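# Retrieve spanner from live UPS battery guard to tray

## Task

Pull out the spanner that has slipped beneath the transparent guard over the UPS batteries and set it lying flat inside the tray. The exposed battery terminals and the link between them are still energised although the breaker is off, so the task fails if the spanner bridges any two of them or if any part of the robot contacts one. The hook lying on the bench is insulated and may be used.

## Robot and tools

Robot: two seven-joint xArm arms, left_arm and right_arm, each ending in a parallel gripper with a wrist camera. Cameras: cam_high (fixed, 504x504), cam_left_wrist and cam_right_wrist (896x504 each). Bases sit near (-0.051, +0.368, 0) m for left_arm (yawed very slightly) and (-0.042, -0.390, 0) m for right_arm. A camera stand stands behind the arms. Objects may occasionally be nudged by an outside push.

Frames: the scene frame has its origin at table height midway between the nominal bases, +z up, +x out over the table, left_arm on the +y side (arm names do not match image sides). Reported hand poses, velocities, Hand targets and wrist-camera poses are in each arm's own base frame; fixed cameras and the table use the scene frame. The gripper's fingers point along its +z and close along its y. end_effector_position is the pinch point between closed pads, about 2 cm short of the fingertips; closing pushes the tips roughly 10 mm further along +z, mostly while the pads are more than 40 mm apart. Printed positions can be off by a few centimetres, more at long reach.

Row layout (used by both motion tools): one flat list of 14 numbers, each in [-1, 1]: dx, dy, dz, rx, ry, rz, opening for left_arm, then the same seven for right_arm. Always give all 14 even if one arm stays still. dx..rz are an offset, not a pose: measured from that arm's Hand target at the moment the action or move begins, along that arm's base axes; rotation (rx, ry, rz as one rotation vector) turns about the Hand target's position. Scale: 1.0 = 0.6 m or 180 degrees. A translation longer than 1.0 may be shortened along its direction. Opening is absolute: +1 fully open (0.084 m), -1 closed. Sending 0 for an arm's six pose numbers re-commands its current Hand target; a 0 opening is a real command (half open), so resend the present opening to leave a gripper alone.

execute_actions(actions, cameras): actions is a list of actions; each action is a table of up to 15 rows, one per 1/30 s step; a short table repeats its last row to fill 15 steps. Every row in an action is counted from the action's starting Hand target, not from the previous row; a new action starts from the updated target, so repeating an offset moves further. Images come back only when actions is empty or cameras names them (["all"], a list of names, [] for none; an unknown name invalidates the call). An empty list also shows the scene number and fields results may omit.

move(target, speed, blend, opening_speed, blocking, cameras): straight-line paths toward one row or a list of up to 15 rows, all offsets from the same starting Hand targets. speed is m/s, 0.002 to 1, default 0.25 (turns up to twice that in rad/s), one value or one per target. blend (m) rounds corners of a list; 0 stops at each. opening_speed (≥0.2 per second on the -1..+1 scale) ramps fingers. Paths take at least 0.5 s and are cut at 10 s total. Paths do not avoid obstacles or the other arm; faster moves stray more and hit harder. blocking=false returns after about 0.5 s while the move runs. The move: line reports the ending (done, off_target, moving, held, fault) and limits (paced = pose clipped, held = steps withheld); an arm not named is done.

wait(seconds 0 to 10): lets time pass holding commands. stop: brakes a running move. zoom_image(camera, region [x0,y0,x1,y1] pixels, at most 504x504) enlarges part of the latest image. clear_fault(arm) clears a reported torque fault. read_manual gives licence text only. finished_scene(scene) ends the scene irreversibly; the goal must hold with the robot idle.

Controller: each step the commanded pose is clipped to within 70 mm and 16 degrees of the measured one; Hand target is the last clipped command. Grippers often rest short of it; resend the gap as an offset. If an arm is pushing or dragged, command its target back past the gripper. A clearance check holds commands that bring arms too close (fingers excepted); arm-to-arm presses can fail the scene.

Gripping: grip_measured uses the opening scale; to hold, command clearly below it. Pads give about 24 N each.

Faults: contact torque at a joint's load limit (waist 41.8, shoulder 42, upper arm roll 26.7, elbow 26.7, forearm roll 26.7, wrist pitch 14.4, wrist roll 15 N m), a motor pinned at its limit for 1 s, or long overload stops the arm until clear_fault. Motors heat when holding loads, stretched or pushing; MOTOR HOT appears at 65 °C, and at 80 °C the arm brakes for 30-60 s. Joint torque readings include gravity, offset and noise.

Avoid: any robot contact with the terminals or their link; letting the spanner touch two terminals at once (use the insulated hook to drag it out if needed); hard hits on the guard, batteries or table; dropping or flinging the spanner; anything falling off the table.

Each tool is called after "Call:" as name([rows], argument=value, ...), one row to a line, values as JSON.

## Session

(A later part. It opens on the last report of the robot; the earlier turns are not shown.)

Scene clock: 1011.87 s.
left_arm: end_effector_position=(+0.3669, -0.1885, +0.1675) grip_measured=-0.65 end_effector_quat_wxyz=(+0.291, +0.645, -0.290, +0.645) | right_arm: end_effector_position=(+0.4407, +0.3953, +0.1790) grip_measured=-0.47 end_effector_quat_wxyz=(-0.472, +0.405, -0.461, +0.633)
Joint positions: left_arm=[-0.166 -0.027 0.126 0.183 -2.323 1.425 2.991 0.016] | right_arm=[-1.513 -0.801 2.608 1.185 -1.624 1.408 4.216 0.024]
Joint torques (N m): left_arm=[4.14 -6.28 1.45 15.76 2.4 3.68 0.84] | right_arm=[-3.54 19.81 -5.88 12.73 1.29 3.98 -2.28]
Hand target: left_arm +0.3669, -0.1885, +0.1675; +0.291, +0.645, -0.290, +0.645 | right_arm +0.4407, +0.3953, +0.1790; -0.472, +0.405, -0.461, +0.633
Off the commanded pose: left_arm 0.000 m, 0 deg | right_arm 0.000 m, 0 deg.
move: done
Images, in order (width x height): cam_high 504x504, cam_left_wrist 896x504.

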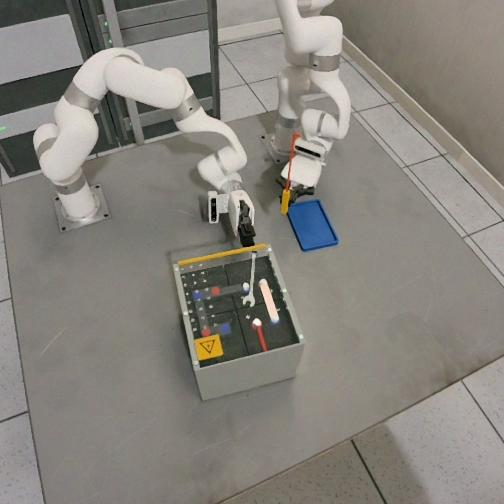

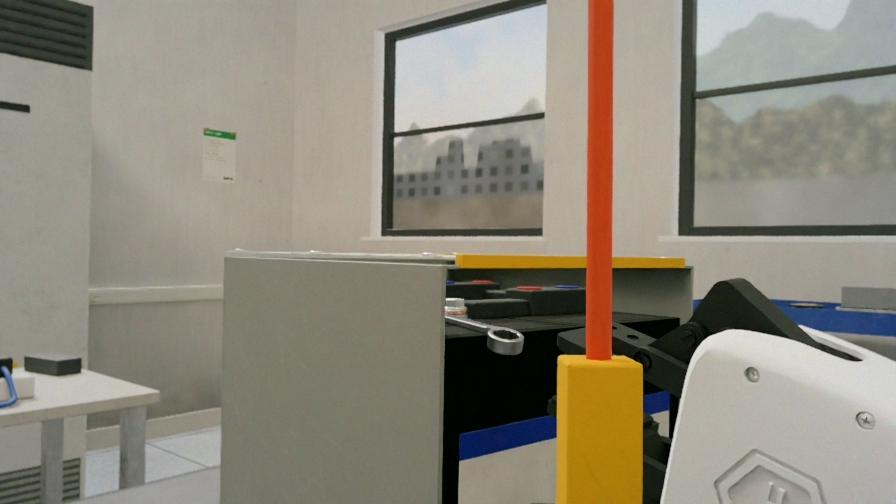

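Call:
move(target=[0,0,0,0,0,0,-0.95,0.0237,0.005,0.0012,0,0,0,-0.45], speed=0.08, cameras=["cam_left_wrist","cam_high"])

Call:
zoom_image(camera="cam_left_wrist", region=[440, 280, 660, 430])

Call:
zoom_image(camera="cam_high", region=[210, 200, 280, 270])

Scene clock: 1046.43 s.
left_arm: end_effector_position=(+0.3669, -0.1885, +0.1675) grip_measured=-0.65 end_effector_quat_wxyz=(+0.291, +0.645, -0.290, +0.645) | right_arm: end_effector_position=(+0.4549, +0.3983, +0.1797) grip_measured=-0.47 end_effector_quat_wxyz=(-0.472, +0.405, -0.461, +0.633)
Joint positions: left_arm=[-0.166 -0.027 0.126 0.183 -2.323 1.425 2.991 0.016] | right_arm=[-1.54 -0.82 2.601 1.22 -1.639 1.386 4.208 0.024]
Joint torques (N m): left_arm=[3.98 -6.35 1.51 15.61 2.33 3.7 0.61] | right_arm=[-3.92 20.37 -9.77 12.84 -1.72 0.84 -2.26]
Hand target: left_arm +0.3669, -0.1885, +0.1675; +0.291, +0.645, -0.290, +0.645 | right_arm +0.4549, +0.3983, +0.1797; -0.472, +0.405, -0.461, +0.633
Off the commanded pose: left_arm 0.000 m, 0 deg | right_arm 0.000 m, 0 deg.
move: done
Images, in order (width x height): cam_high 504x504, cam_left_wrist 896x504.

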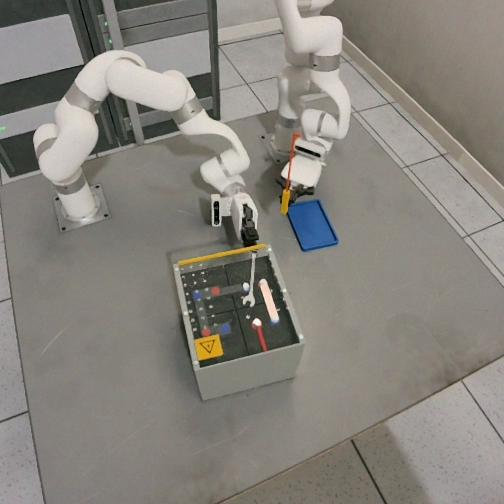

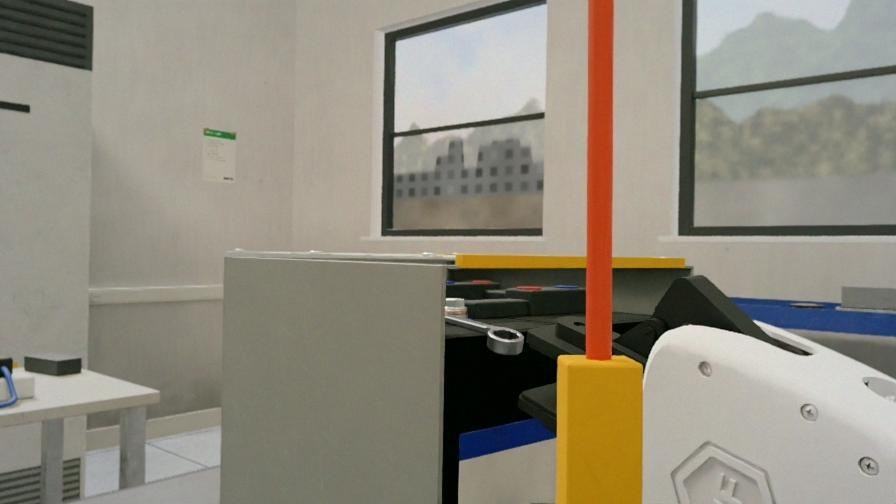

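Scaled by 2.291 from the camera's 896x504 image, which has a finer 1280x720 frame.

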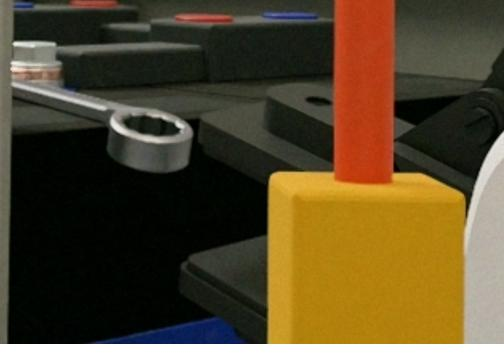

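Scaled by 7.200 from the camera's 504x504 image, which has a finer 720x720 frame.

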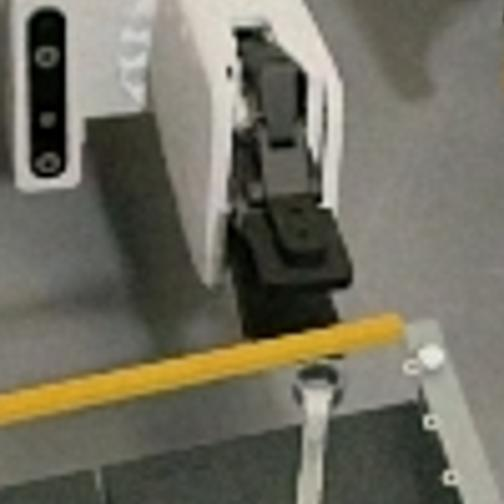

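Call:
move([
  [0,0,0,0,0,0,-0.95,0,0.005,0.0083,0,0,0,-0.45],
  [0,0,0,0,0,0,-0.95,0.0317,-0.0017,0.0165,0,0,0,-0.45],
], speed=0.06, cameras=["cam_left_wrist","cam_high"])

Call:
zoom_image(camera="cam_left_wrist", region=[440, 280, 620, 410])

Call:
zoom_image(camera="cam_high", region=[220, 220, 280, 280])

Scene clock: 1090.70 s.
left_arm: end_effector_position=(+0.3669, -0.1885, +0.1675) grip_measured=-0.65 end_effector_quat_wxyz=(+0.291, +0.645, -0.290, +0.645) | right_arm: end_effector_position=(+0.4739, +0.3973, +0.1896) grip_measured=-0.47 end_effector_quat_wxyz=(-0.472, +0.405, -0.461, +0.633)
Joint positions: left_arm=[-0.166 -0.027 0.126 0.183 -2.323 1.425 2.991 0.016] | right_arm=[-1.568 -0.816 2.581 1.242 -1.668 1.355 4.196 0.024]
Joint torques (N m): left_arm=[3.99 -6.35 1.51 15.53 2.22 3.67 0.54] | right_arm=[-4.02 20.9 -9.95 13.3 -1.78 0.86 -2.17]
Hand target: left_arm +0.3669, -0.1885, +0.1675; +0.291, +0.645, -0.290, +0.645 | right_arm +0.4739, +0.3973, +0.1896; -0.472, +0.405, -0.461, +0.633
Off the commanded pose: left_arm 0.000 m, 0 deg | right_arm 0.000 m, 0 deg.
move: done
Images, in order (width x height): cam_high 504x504, cam_left_wrist 896x504.

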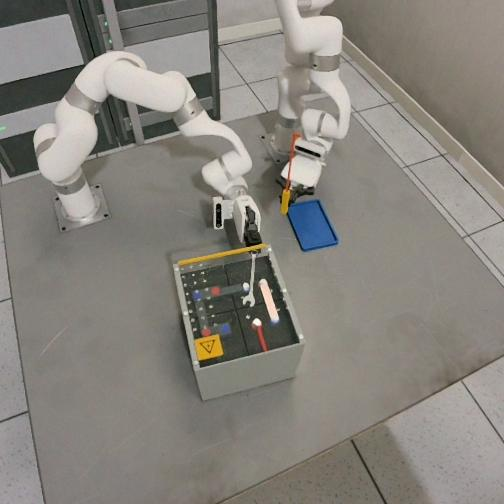

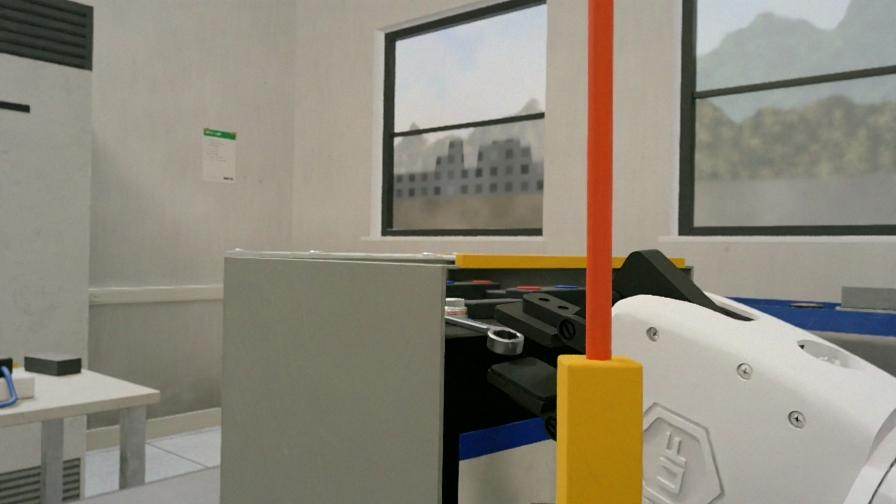

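Scaled by 2.800 from the camera's 896x504 image, which has a finer 1280x720 frame.

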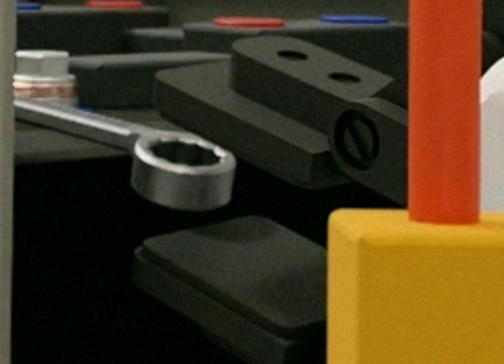

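Scaled by 8.400 from the camera's 504x504 image, which has a finer 720x720 frame.

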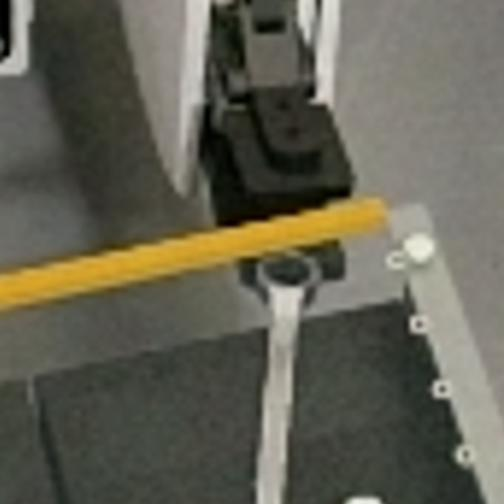

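Call:
zoom_image(camera="cam_left_wrist", region=[470, 290, 580, 410])

Scaled by 4.200 from the camera's 896x504 image, which has a finer 1280x720 frame.

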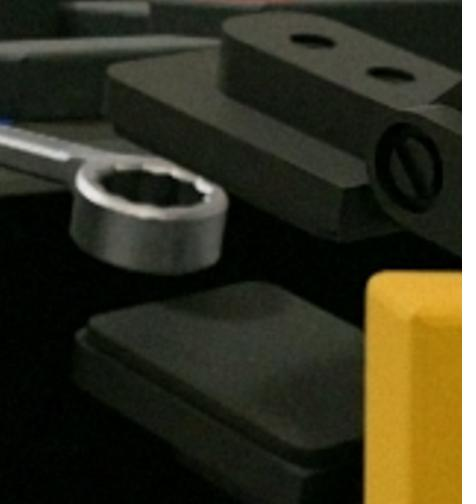

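Call:
move([
  [0,0,0,0,0,0,-0.95,0,0,-0.0108,0,0,0,-0.45],
  [0,0,0,0,0,0,-0.95,0.0312,-0.0083,-0.0027,0,0,0,-0.45],
], speed=0.05, cameras=["cam_left_wrist","cam_high"])

Call:
zoom_image(camera="cam_left_wrist", region=[440, 270, 570, 410])

Call:
zoom_image(camera="cam_high", region=[220, 220, 280, 280])

Scene clock: 1165.37 s.
left_arm: end_effector_position=(+0.3669, -0.1885, +0.1675) grip_measured=-0.65 end_effector_quat_wxyz=(+0.291, +0.645, -0.290, +0.645) | right_arm: end_effector_position=(+0.4926, +0.3924, +0.1880) grip_measured=-0.47 end_effector_quat_wxyz=(-0.472, +0.405, -0.461, +0.633)
Joint positions: left_arm=[-0.166 -0.027 0.126 0.183 -2.323 1.425 2.991 0.016] | right_arm=[-1.602 -0.836 2.569 1.266 -1.691 1.326 4.206 0.024]
Joint torques (N m): left_arm=[3.92 -6.61 1.51 15.47 2.14 3.71 0.35] | right_arm=[-3.54 21.02 -10.1 13.24 -1.83 0.79 2.22]
Hand target: left_arm +0.3669, -0.1885, +0.1675; +0.291, +0.645, -0.290, +0.645 | right_arm +0.4927, +0.3923, +0.1880; -0.472, +0.405, -0.461, +0.633
Off the commanded pose: left_arm 0.000 m, 0 deg | right_arm 0.000 m, 0 deg.
move: done
Images, in order (width x height): cam_high 504x504, cam_left_wrist 896x504.

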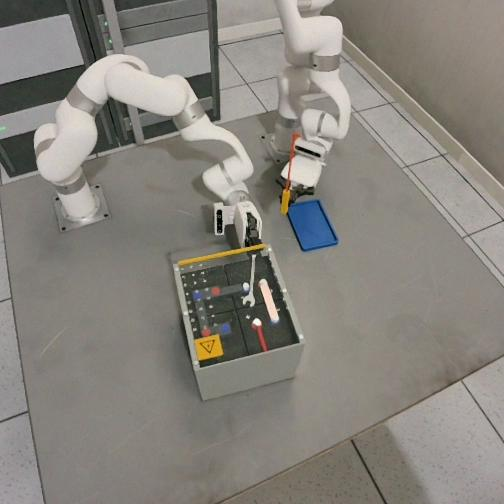

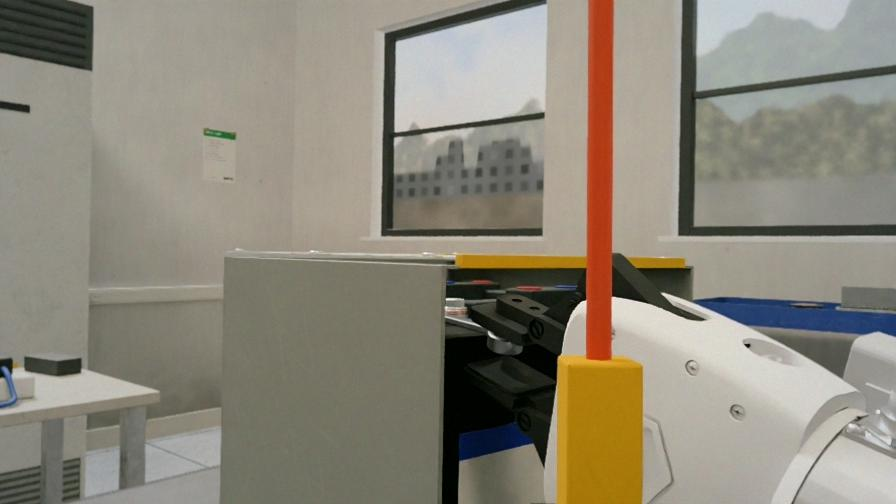

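Scaled by 3.600 from the camera's 896x504 image, which has a finer 1280x720 frame.

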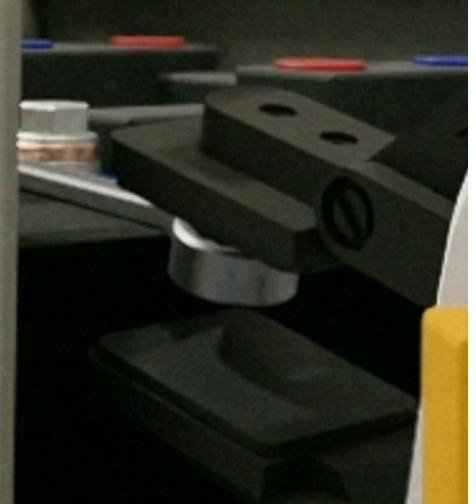

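Scaled by 8.400 from the camera's 504x504 image, which has a finer 720x720 frame.

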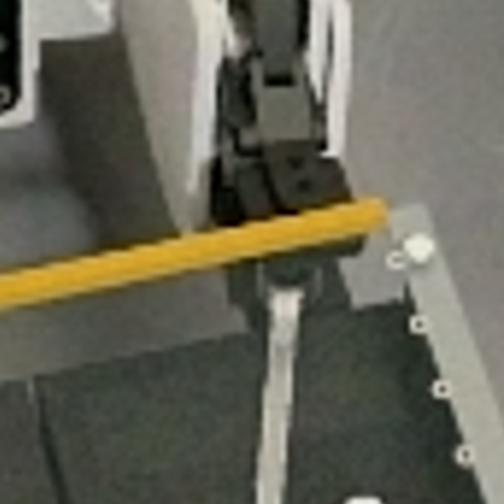

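Call:
move([
  [0,0,0,0,0,0,-0.95,0.0055,-0.0012,0.0012,0,0,0,-0.45],
  [0,0,0,0,0,0,-0.95,0.0055,-0.0012,0.0012,0,0,0,-1],
], speed=0.05, opening_speed=0.5, cameras=["cam_left_wrist","cam_high"])

Call:
zoom_image(camera="cam_left_wrist", region=[440, 270, 570, 410])

Call:
zoom_image(camera="cam_high", region=[210, 230, 290, 330])

Scene clock: 1181.23 s.
left_arm: end_effector_position=(+0.3669, -0.1885, +0.1675) grip_measured=-0.65 end_effector_quat_wxyz=(+0.291, +0.645, -0.290, +0.645) | right_arm: end_effector_position=(+0.4959, +0.3916, +0.1887) grip_measured=-0.82 end_effector_quat_wxyz=(-0.472, +0.405, -0.461, +0.633)
Joint positions: left_arm=[-0.166 -0.027 0.126 0.183 -2.323 1.425 2.991 0.016] | right_arm=[-1.607 -0.837 2.567 1.27 -1.695 1.321 4.206 0.008]
Joint torques (N m): left_arm=[4.03 -6.43 1.46 15.39 2.07 3.68 0.15] | right_arm=[2.22 29.23 -5.84 6.88 -0.51 1.07 1.74]
Hand target: left_arm +0.3669, -0.1885, +0.1675; +0.291, +0.645, -0.290, +0.645 | right_arm +0.4960, +0.3916, +0.1887; -0.472, +0.405, -0.461, +0.633
Off the commanded pose: left_arm 0.000 m, 0 deg | right_arm 0.000 m, 0 deg.
move: done
Images, in order (width x height): cam_high 504x504, cam_left_wrist 896x504.

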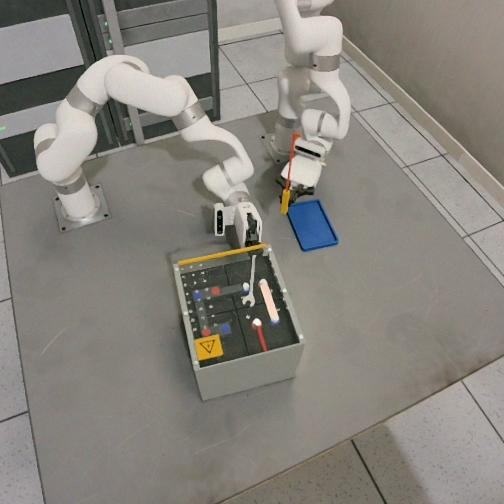

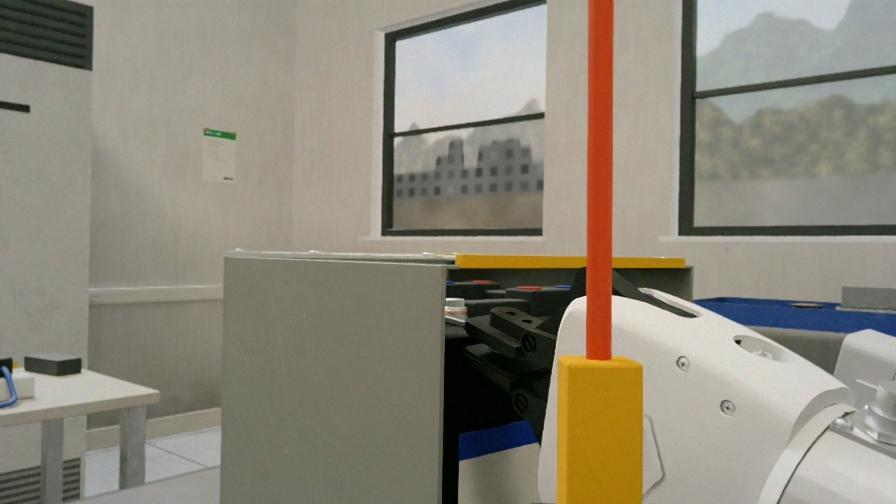

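Scaled by 3.600 from the camera's 896x504 image, which has a finer 1280x720 frame.

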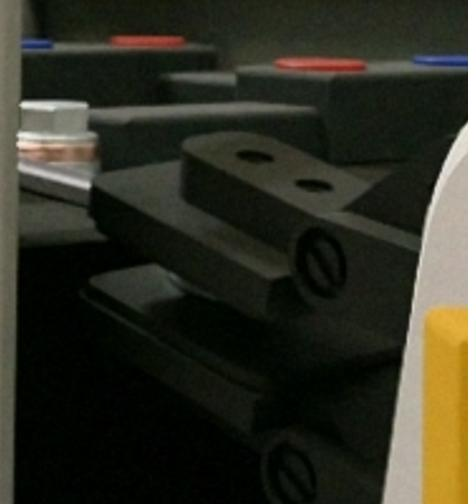

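Scaled by 5.040 from the camera's 504x504 image, which has a finer 720x720 frame.

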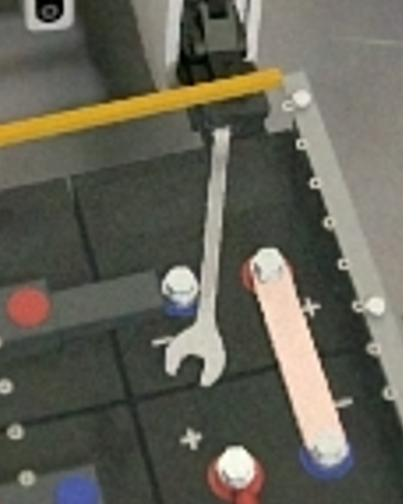

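Call:
move(target=[0,0,0,0,0,0,-0.95,0,0,0.0133,0,0,0,-1], speed=0.03, cameras=["cam_left_wrist","cam_right_wrist"])

Call:
zoom_image(camera="cam_right_wrist", region=[392, 104, 792, 504])

Scene clock: 1203.73 s.
left_arm: end_effector_position=(+0.3669, -0.1885, +0.1675) grip_measured=-0.65 end_effector_quat_wxyz=(+0.291, +0.645, -0.290, +0.645) | right_arm: end_effector_position=(+0.4960, +0.3916, +0.1967) grip_measured=-0.82 end_effector_quat_wxyz=(-0.472, +0.405, -0.461, +0.633)
Joint positions: left_arm=[-0.166 -0.027 0.126 0.183 -2.323 1.425 2.991 0.016] | right_arm=[-1.603 -0.817 2.56 1.261 -1.701 1.319 4.195 0.008]
Joint torques (N m): left_arm=[3.7 -6.43 1.28 15.32 2.05 3.59 -0.01] | right_arm=[2.9 29.78 -10.28 7.51 -1.92 0.98 -2.27]
Hand target: left_arm +0.3669, -0.1885, +0.1675; +0.291, +0.645, -0.290, +0.645 | right_arm +0.4960, +0.3916, +0.1967; -0.472, +0.405, -0.461, +0.633
Off the commanded pose: left_arm 0.000 m, 0 deg | right_arm 0.000 m, 0 deg.
move: done
Images, in order (width x height): cam_left_wrist 896x504, cam_right_wrist 896x504.

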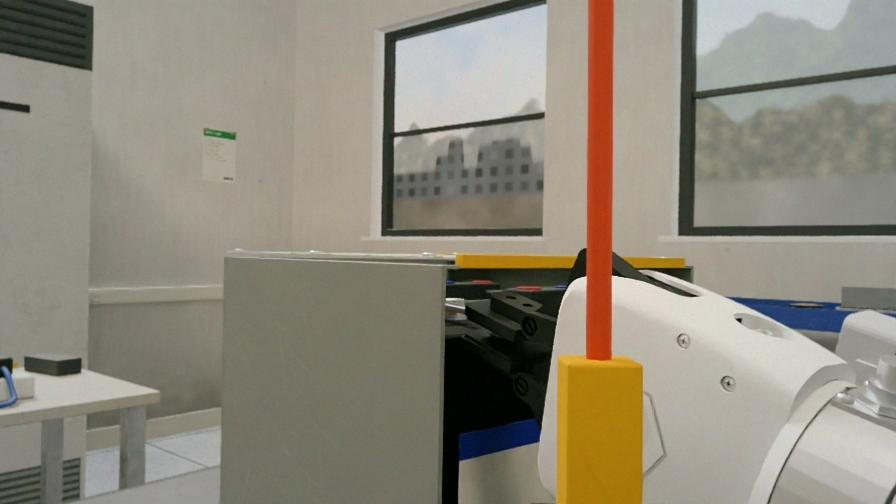

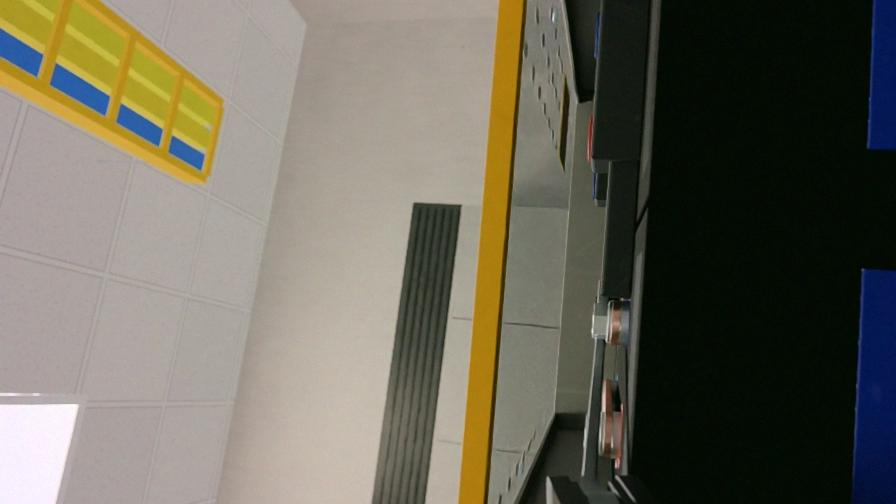

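Scaled by 1.260 from the camera's 896x504 image, which has a finer 1280x720 frame.

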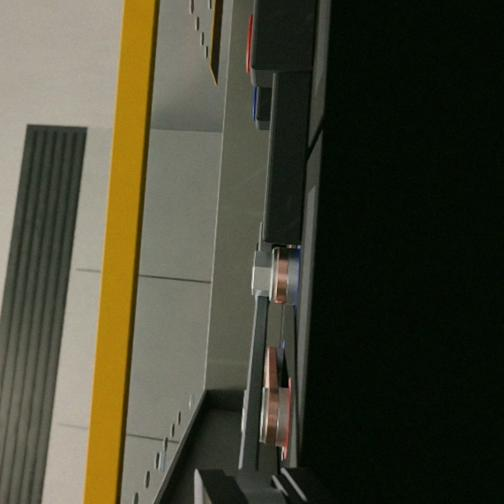

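Call:
move(target=[0,0,0,0,0,0,-0.95,-0.0033,0.0006,0.0158,0,0,0,-1], speed=0.03, cameras=["cam_left_wrist","cam_right_wrist"])

Call:
zoom_image(camera="cam_right_wrist", region=[492, 204, 692, 504])

Call:
zoom_image(camera="cam_left_wrist", region=[440, 230, 600, 370])

Scene clock: 1229.80 s.
left_arm: end_effector_position=(+0.3669, -0.1885, +0.1675) grip_measured=-0.65 end_effector_quat_wxyz=(+0.291, +0.645, -0.290, +0.645) | right_arm: end_effector_position=(+0.4940, +0.3920, +0.2061) grip_measured=-0.82 end_effector_quat_wxyz=(-0.472, +0.405, -0.461, +0.633)
Joint positions: left_arm=[-0.166 -0.027 0.126 0.183 -2.323 1.425 2.991 0.016] | right_arm=[-1.593 -0.792 2.554 1.249 -1.706 1.319 4.181 0.008]
Joint torques (N m): left_arm=[3.44 -6.49 1.29 15.34 2.04 3.65 0.09] | right_arm=[2.84 29.67 -10.07 7.79 -1.64 4.05 -2.2]
Hand target: left_arm +0.3669, -0.1885, +0.1675; +0.291, +0.645, -0.290, +0.645 | right_arm +0.4940, +0.3920, +0.2061; -0.472, +0.405, -0.461, +0.633
Off the commanded pose: left_arm 0.000 m, 0 deg | right_arm 0.000 m, 0 deg.
move: done
Images, in order (width x height): cam_left_wrist 896x504, cam_right_wrist 896x504.

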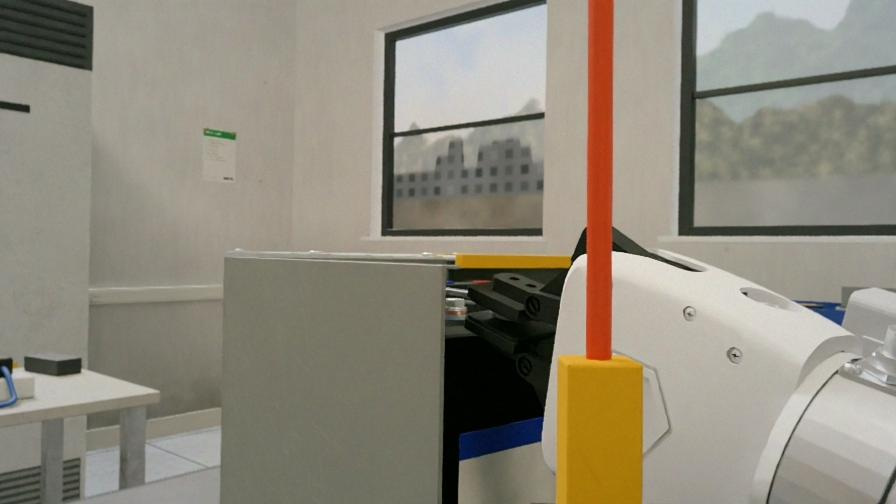

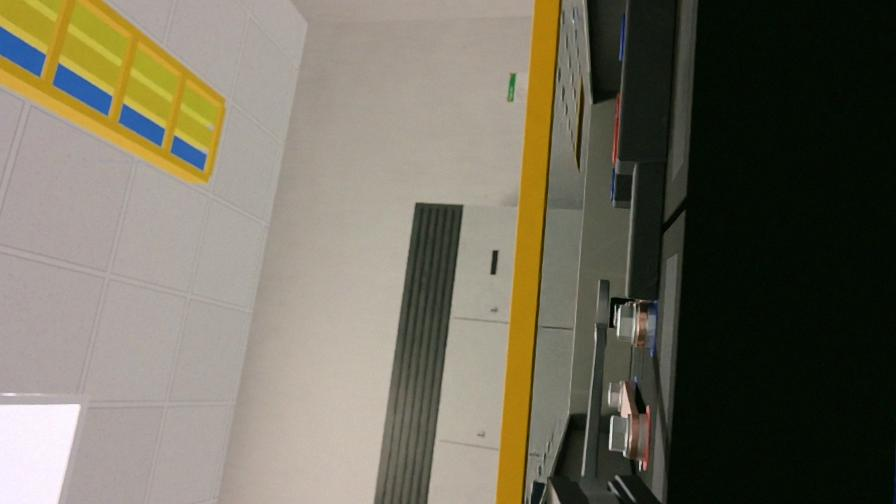

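Scaled by 1.680 from the camera's 896x504 image, which has a finer 1280x720 frame.

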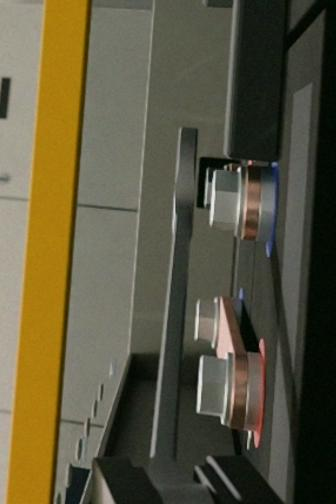

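Scaled by 3.150 from the camera's 896x504 image, which has a finer 1280x720 frame.

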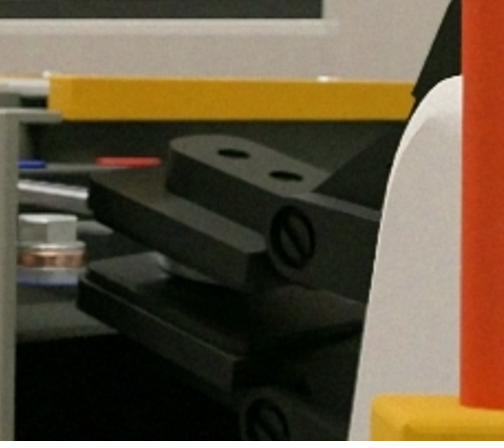

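Call:
move(target=[0,0,0,0,0,0,-0.95,-0.2333,0.0333,0,0,0,0,-1], speed=0.08, cameras=["all"])

Scene clock: 1241.17 s.
left_arm: end_effector_position=(+0.3669, -0.1885, +0.1675) grip_measured=-0.65 end_effector_quat_wxyz=(+0.291, +0.645, -0.290, +0.645) | right_arm: end_effector_position=(+0.3540, +0.4119, +0.2062) grip_measured=-0.82 end_effector_quat_wxyz=(-0.472, +0.405, -0.461, +0.633)
Joint positions: left_arm=[-0.166 -0.027 0.126 0.183 -2.323 1.425 2.991 0.016] | right_arm=[-1.354 -0.68 2.659 1.102 -1.516 1.546 4.141 0.008]
Joint torques (N m): left_arm=[3.57 -6.57 1.07 15.24 1.88 3.63 0] | right_arm=[2.73 27.59 -4.72 6.8 0.92 4.04 -2.18]
Hand target: left_arm +0.3669, -0.1885, +0.1675; +0.291, +0.645, -0.290, +0.645 | right_arm +0.3540, +0.4120, +0.2061; -0.472, +0.405, -0.461, +0.633
Off the commanded pose: left_arm 0.000 m, 0 deg | right_arm 0.000 m, 0 deg.
move: done

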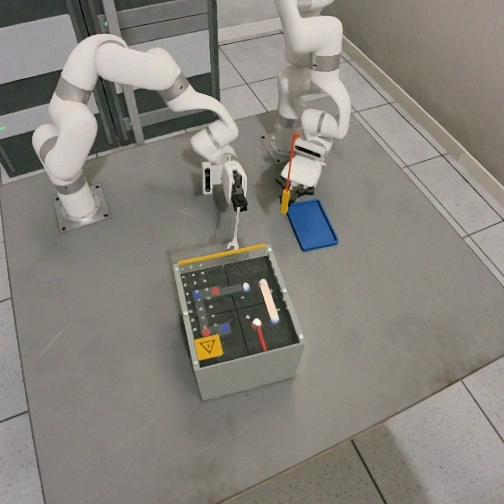

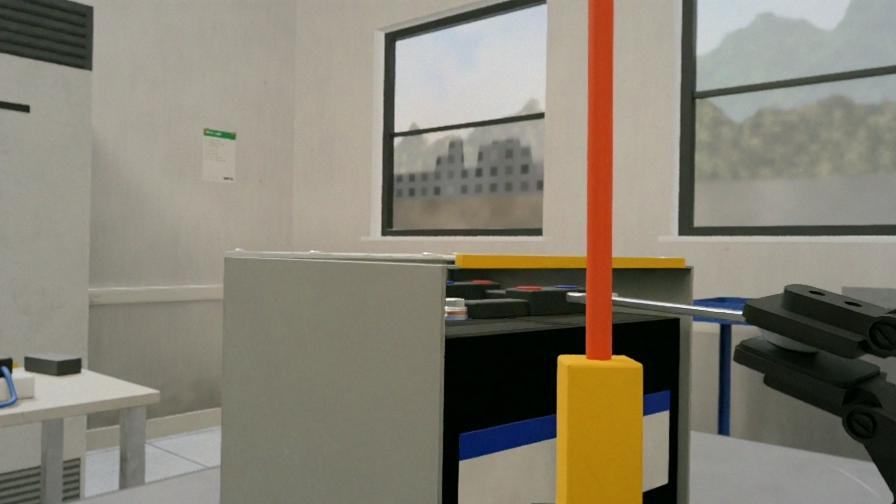

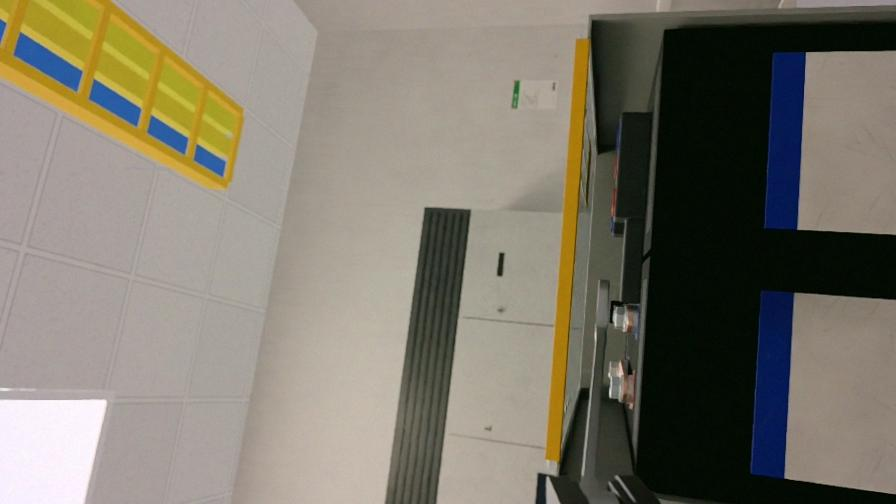

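Call:
move([
  [0,0,0,0,0,0,-0.95,-0.07,-0.2033,-0.0267,0,0,0.1667,-1],
  [-0.2312,-0.1397,-0.1125,0.2046,0.4705,0.2168,-0.95,-0.07,-0.2033,-0.0267,0,0,0.1667,-1],
  [-0.2312,-0.1397,-0.245,0.2046,0.4705,0.2168,-0.95,-0.07,-0.2033,-0.0267,0,0,0.1667,-1],
], speed=[0.25,0.4,0.12], blend=[0.02,0.01,0], cameras=["all"])

Scene clock: 1274.50 s.
left_arm: end_effector_position=(+0.2282, -0.2718, +0.0214) grip_measured=-0.64 end_effector_quat_wxyz=(-0.001, +1.000, +0.013, +0.001) | right_arm: end_effector_position=(+0.3120, +0.2900, +0.1901) grip_measured=-0.82 end_effector_quat_wxyz=(+0.620, -0.511, +0.340, -0.489)
Joint positions: left_arm=[-0.463 0.486 -0.54 1.023 -2.724 -0.642 1.824 0.016] | right_arm=[-1.22 -0.298 2.536 0.306 -2.108 1.646 4.669 0.008]
Joint torques (N m): left_arm=[-1.98 13.58 6.57 3.01 7.38 12.41 -0.91] | right_arm=[2.71 15.24 -4.14 2.49 -0.83 3.48 -1.36]
Hand target: left_arm +0.2281, -0.2723, +0.0205; +0.000, +1.000, +0.013, +0.001 | right_arm +0.3120, +0.2900, +0.1901; +0.620, -0.511, +0.340, -0.489
Off the commanded pose: left_arm 0.001 m, 0 deg | right_arm 0.000 m, 0 deg.
move: done

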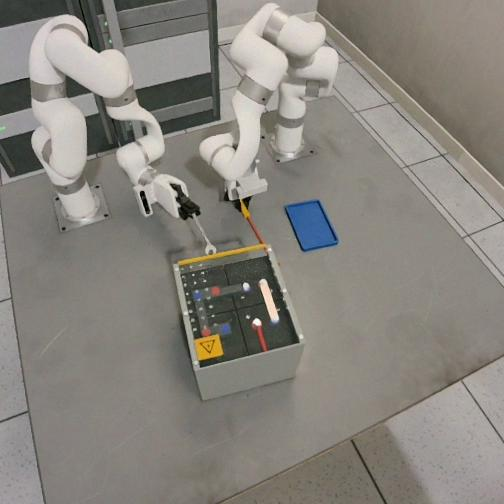

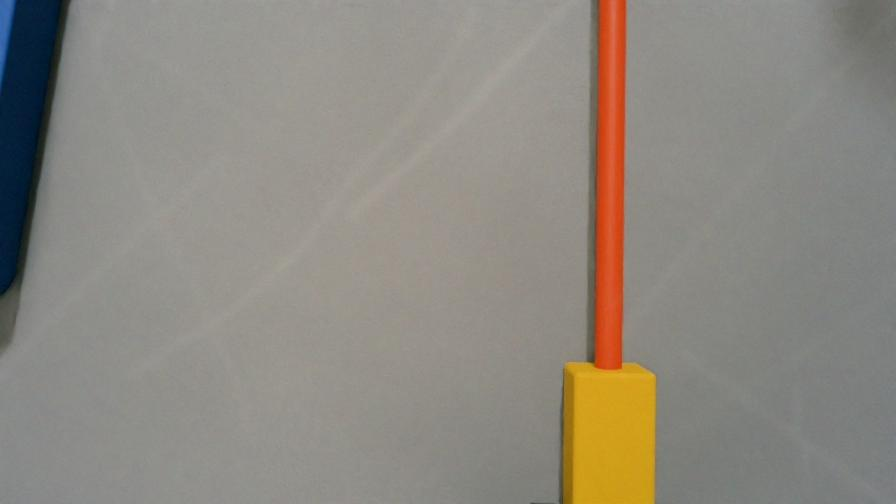

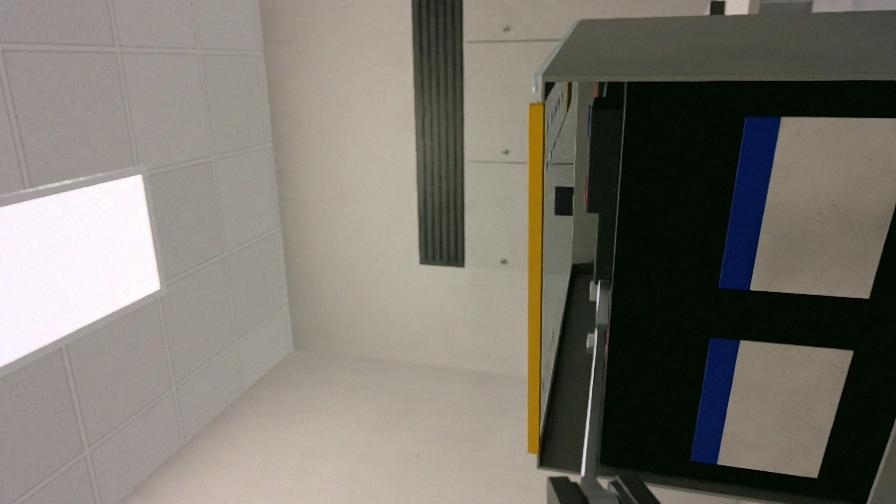

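Call:
move([
  [0,0,0,0,0,0,-0.4,0,0,0,0,0,0,-1],
  [0,0,0.2,0,0,0,0,-0.05,0.1333,0,0,0,0.1778,-1],
  [0.2493,-0.0885,0.4158,0,0,0.1778,0,-0.05,0.1333,0,0,0,0.1778,-1],
], speed=[0.1,0.2,0.25], cameras=["all"])

Call:
zoom_image(camera="cam_high", region=[170, 140, 330, 300])

Scene clock: 1306.70 s.
left_arm: end_effector_position=(+0.2249, -0.2590, +0.0259) grip_measured=-0.42 end_effector_quat_wxyz=(-0.027, +1.000, +0.013, -0.006) | right_arm: end_effector_position=(+0.3120, +0.2900, +0.1901) grip_measured=-0.82 end_effector_quat_wxyz=(+0.620, -0.511, +0.340, -0.489)
Joint positions: left_arm=[-0.463 0.485 -0.539 1.023 -2.724 -0.694 1.824 0.026] | right_arm=[-1.22 -0.298 2.536 0.306 -2.108 1.646 4.669 0.008]
Joint torques (N m): left_arm=[0.07 -13.93 -2.55 11.51 -0.05 -3.25 -0.02] | right_arm=[2.11 14.75 -3.38 2.4 -0.66 2.56 -1.34]
Hand target: left_arm +0.2249, -0.2590, +0.0259; -0.027, +1.000, +0.013, -0.006 (not the last commanded pose) | right_arm +0.3120, +0.2900, +0.1901; +0.620, -0.511, +0.340, -0.489 (not the last commanded pose)
Tool commands: left_gripper/opening=-0.4 right_gripper/opening=-1.0
Off the commanded pose: left_arm 0.296 m, 32 deg | right_arm 0.085 m, 32 deg.
TORQUE FAULT: the external load on joint 6 (wrist pitch) of the left arm reached its load limit, and that arm stopped. The contact can be on any part of that arm beyond that joint, not only on its tool. A torque fault puts only its own arm into a fault stop. That arm's remaining commands of this call were not run. The hold on joint 6 (wrist pitch) of that arm was moved back by the arm itself, up to 3 degrees, as the stop began. That arm is still stopped at the end of this call. While its stop runs, that arm, its gripper or tool too, takes no new command.
CLEAR FAULT: the left arm stays stopped (state 4) until you call clear_fault(arm="left_arm").
End effector pose when the fault began: left_arm: position (+0.2283, -0.2712, +0.0214), quat_wxyz (-0.002, +1.000, +0.013, +0.001)
Joint positions when the fault began: left_arm=[-0.463 0.486 -0.539 1.023 -2.724 -0.643 1.824 0.019]
move: fault (left_arm), off_target (right_arm); path passed 1 of 3 targets; target 2's new opening was not sent

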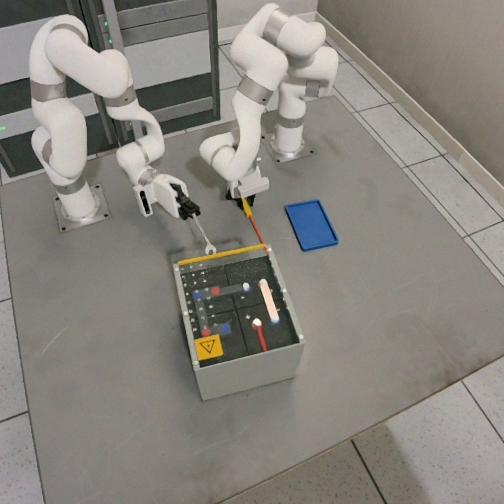

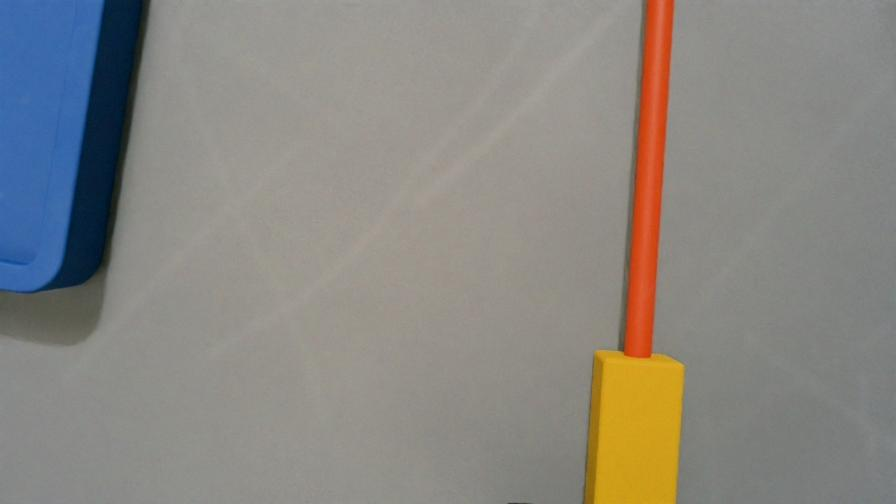

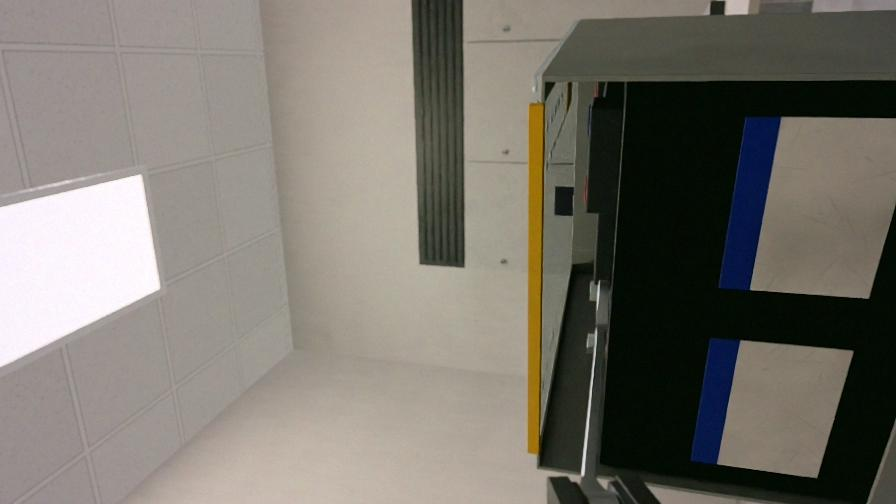

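Scaled by 3.150 from the camera's 504x504 image, which has a finer 720x720 frame.

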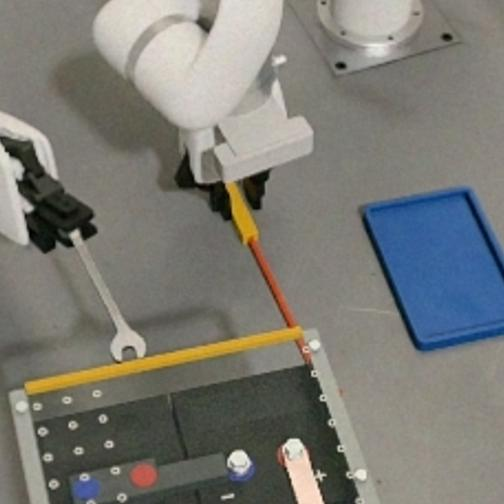

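Call:
clear_fault(arm="left_arm")

Call:
move([
  [0,0,0.02,0,0,0,-0.4,0,0,0,0,0,0,-1],
  [0,0,0.2,0,0,0,0,0,0,0,0,0,0,-1],
], speed=[0.05,0.2], cameras=["cam_left_wrist","cam_high"])

Scene clock: 1312.03 s.
left_arm: end_effector_position=(+0.2249, -0.2590, +0.0259) grip_measured=-0.42 end_effector_quat_wxyz=(-0.027, +1.000, +0.013, -0.006) | right_arm: end_effector_position=(+0.3120, +0.2900, +0.1901) grip_measured=-0.82 end_effector_quat_wxyz=(+0.620, -0.511, +0.340, -0.489)
Joint positions: left_arm=[-0.463 0.485 -0.539 1.023 -2.724 -0.694 1.824 0.026] | right_arm=[-1.22 -0.298 2.536 0.306 -2.108 1.646 4.669 0.008]
Joint torques (N m): left_arm=[0.04 -13.86 -2.53 11.54 -0.2 -3.25 0] | right_arm=[1.3 13.96 -2.25 2.58 -0.25 1.59 -1.29]
Hand target: left_arm +0.2249, -0.2590, +0.0259; -0.027, +1.000, +0.013, -0.006 (not the last commanded pose) | right_arm +0.3120, +0.2900, +0.1901; +0.620, -0.511, +0.340, -0.489 (not the last commanded pose)
Tool commands: left_gripper/opening=-0.4 right_gripper/opening=-1.0
Off the commanded pose: left_arm 0.296 m, 32 deg | right_arm 0.085 m, 32 deg.
TORQUE FAULT, CONTINUED: the left arm's stop, for the torque fault of joint 6 (wrist pitch) that an earlier result reported, is over. The call counts as one of the actions that you can send in this scene. The hold on joint 6 (wrist pitch) of that arm was moved back by the arm itself, up to 3 degrees, as the stop began. That arm's target is now where it stood when the stop ended, not its last command. That arm's gripper keeps its grip as last carried out, and that arm accepts commands again: back off and push less far.
CLEAR FAULT: your call cleared the left arm's torque fault. If a joint's load stays at its limit, that arm stops again at once.

Scene clock: 1314.17 s.
left_arm: end_effector_position=(+0.2249, -0.2590, +0.1459) grip_measured=-0.01 end_effector_quat_wxyz=(-0.027, +1.000, +0.013, -0.006) | right_arm: end_effector_position=(+0.3120, +0.2900, +0.1901) grip_measured=-0.82 end_effector_quat_wxyz=(+0.620, -0.511, +0.340, -0.489)
Joint positions: left_arm=[-0.321 0.255 -0.651 1.116 -2.93 -0.973 2.03 0.044] | right_arm=[-1.22 -0.298 2.536 0.306 -2.108 1.646 4.669 0.008]
Joint torques (N m): left_arm=[4.12 -17.37 -3.66 20.22 -3.35 -3.25 1.01] | right_arm=[1.3 13.87 -2.14 2.61 0.06 1.67 -1.23]
Hand target: left_arm +0.2249, -0.2590, +0.1459; -0.027, +1.000, +0.013, -0.006 | right_arm +0.3120, +0.2900, +0.1901; +0.620, -0.511, +0.340, -0.489
Off the commanded pose: left_arm 0.000 m, 0 deg | right_arm 0.000 m, 0 deg.
move: done
Images, in order (width x height): cam_high 504x504, cam_left_wrist 896x504.

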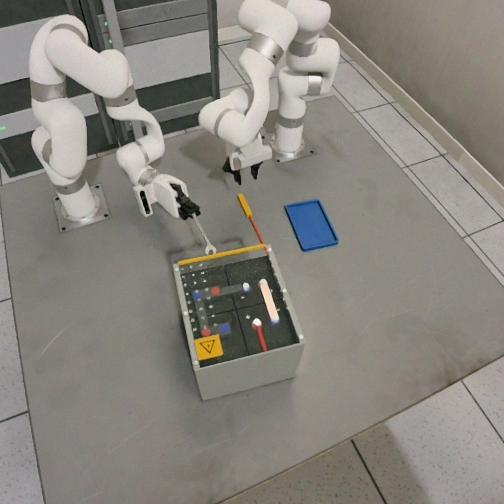

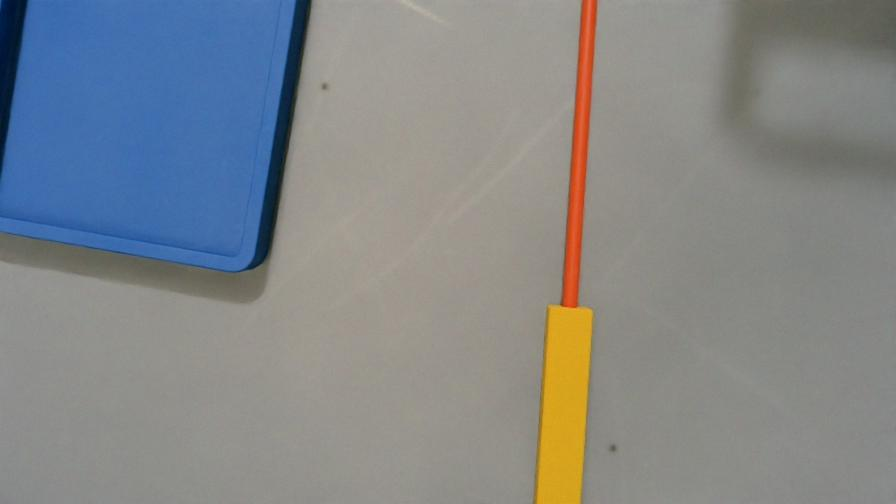

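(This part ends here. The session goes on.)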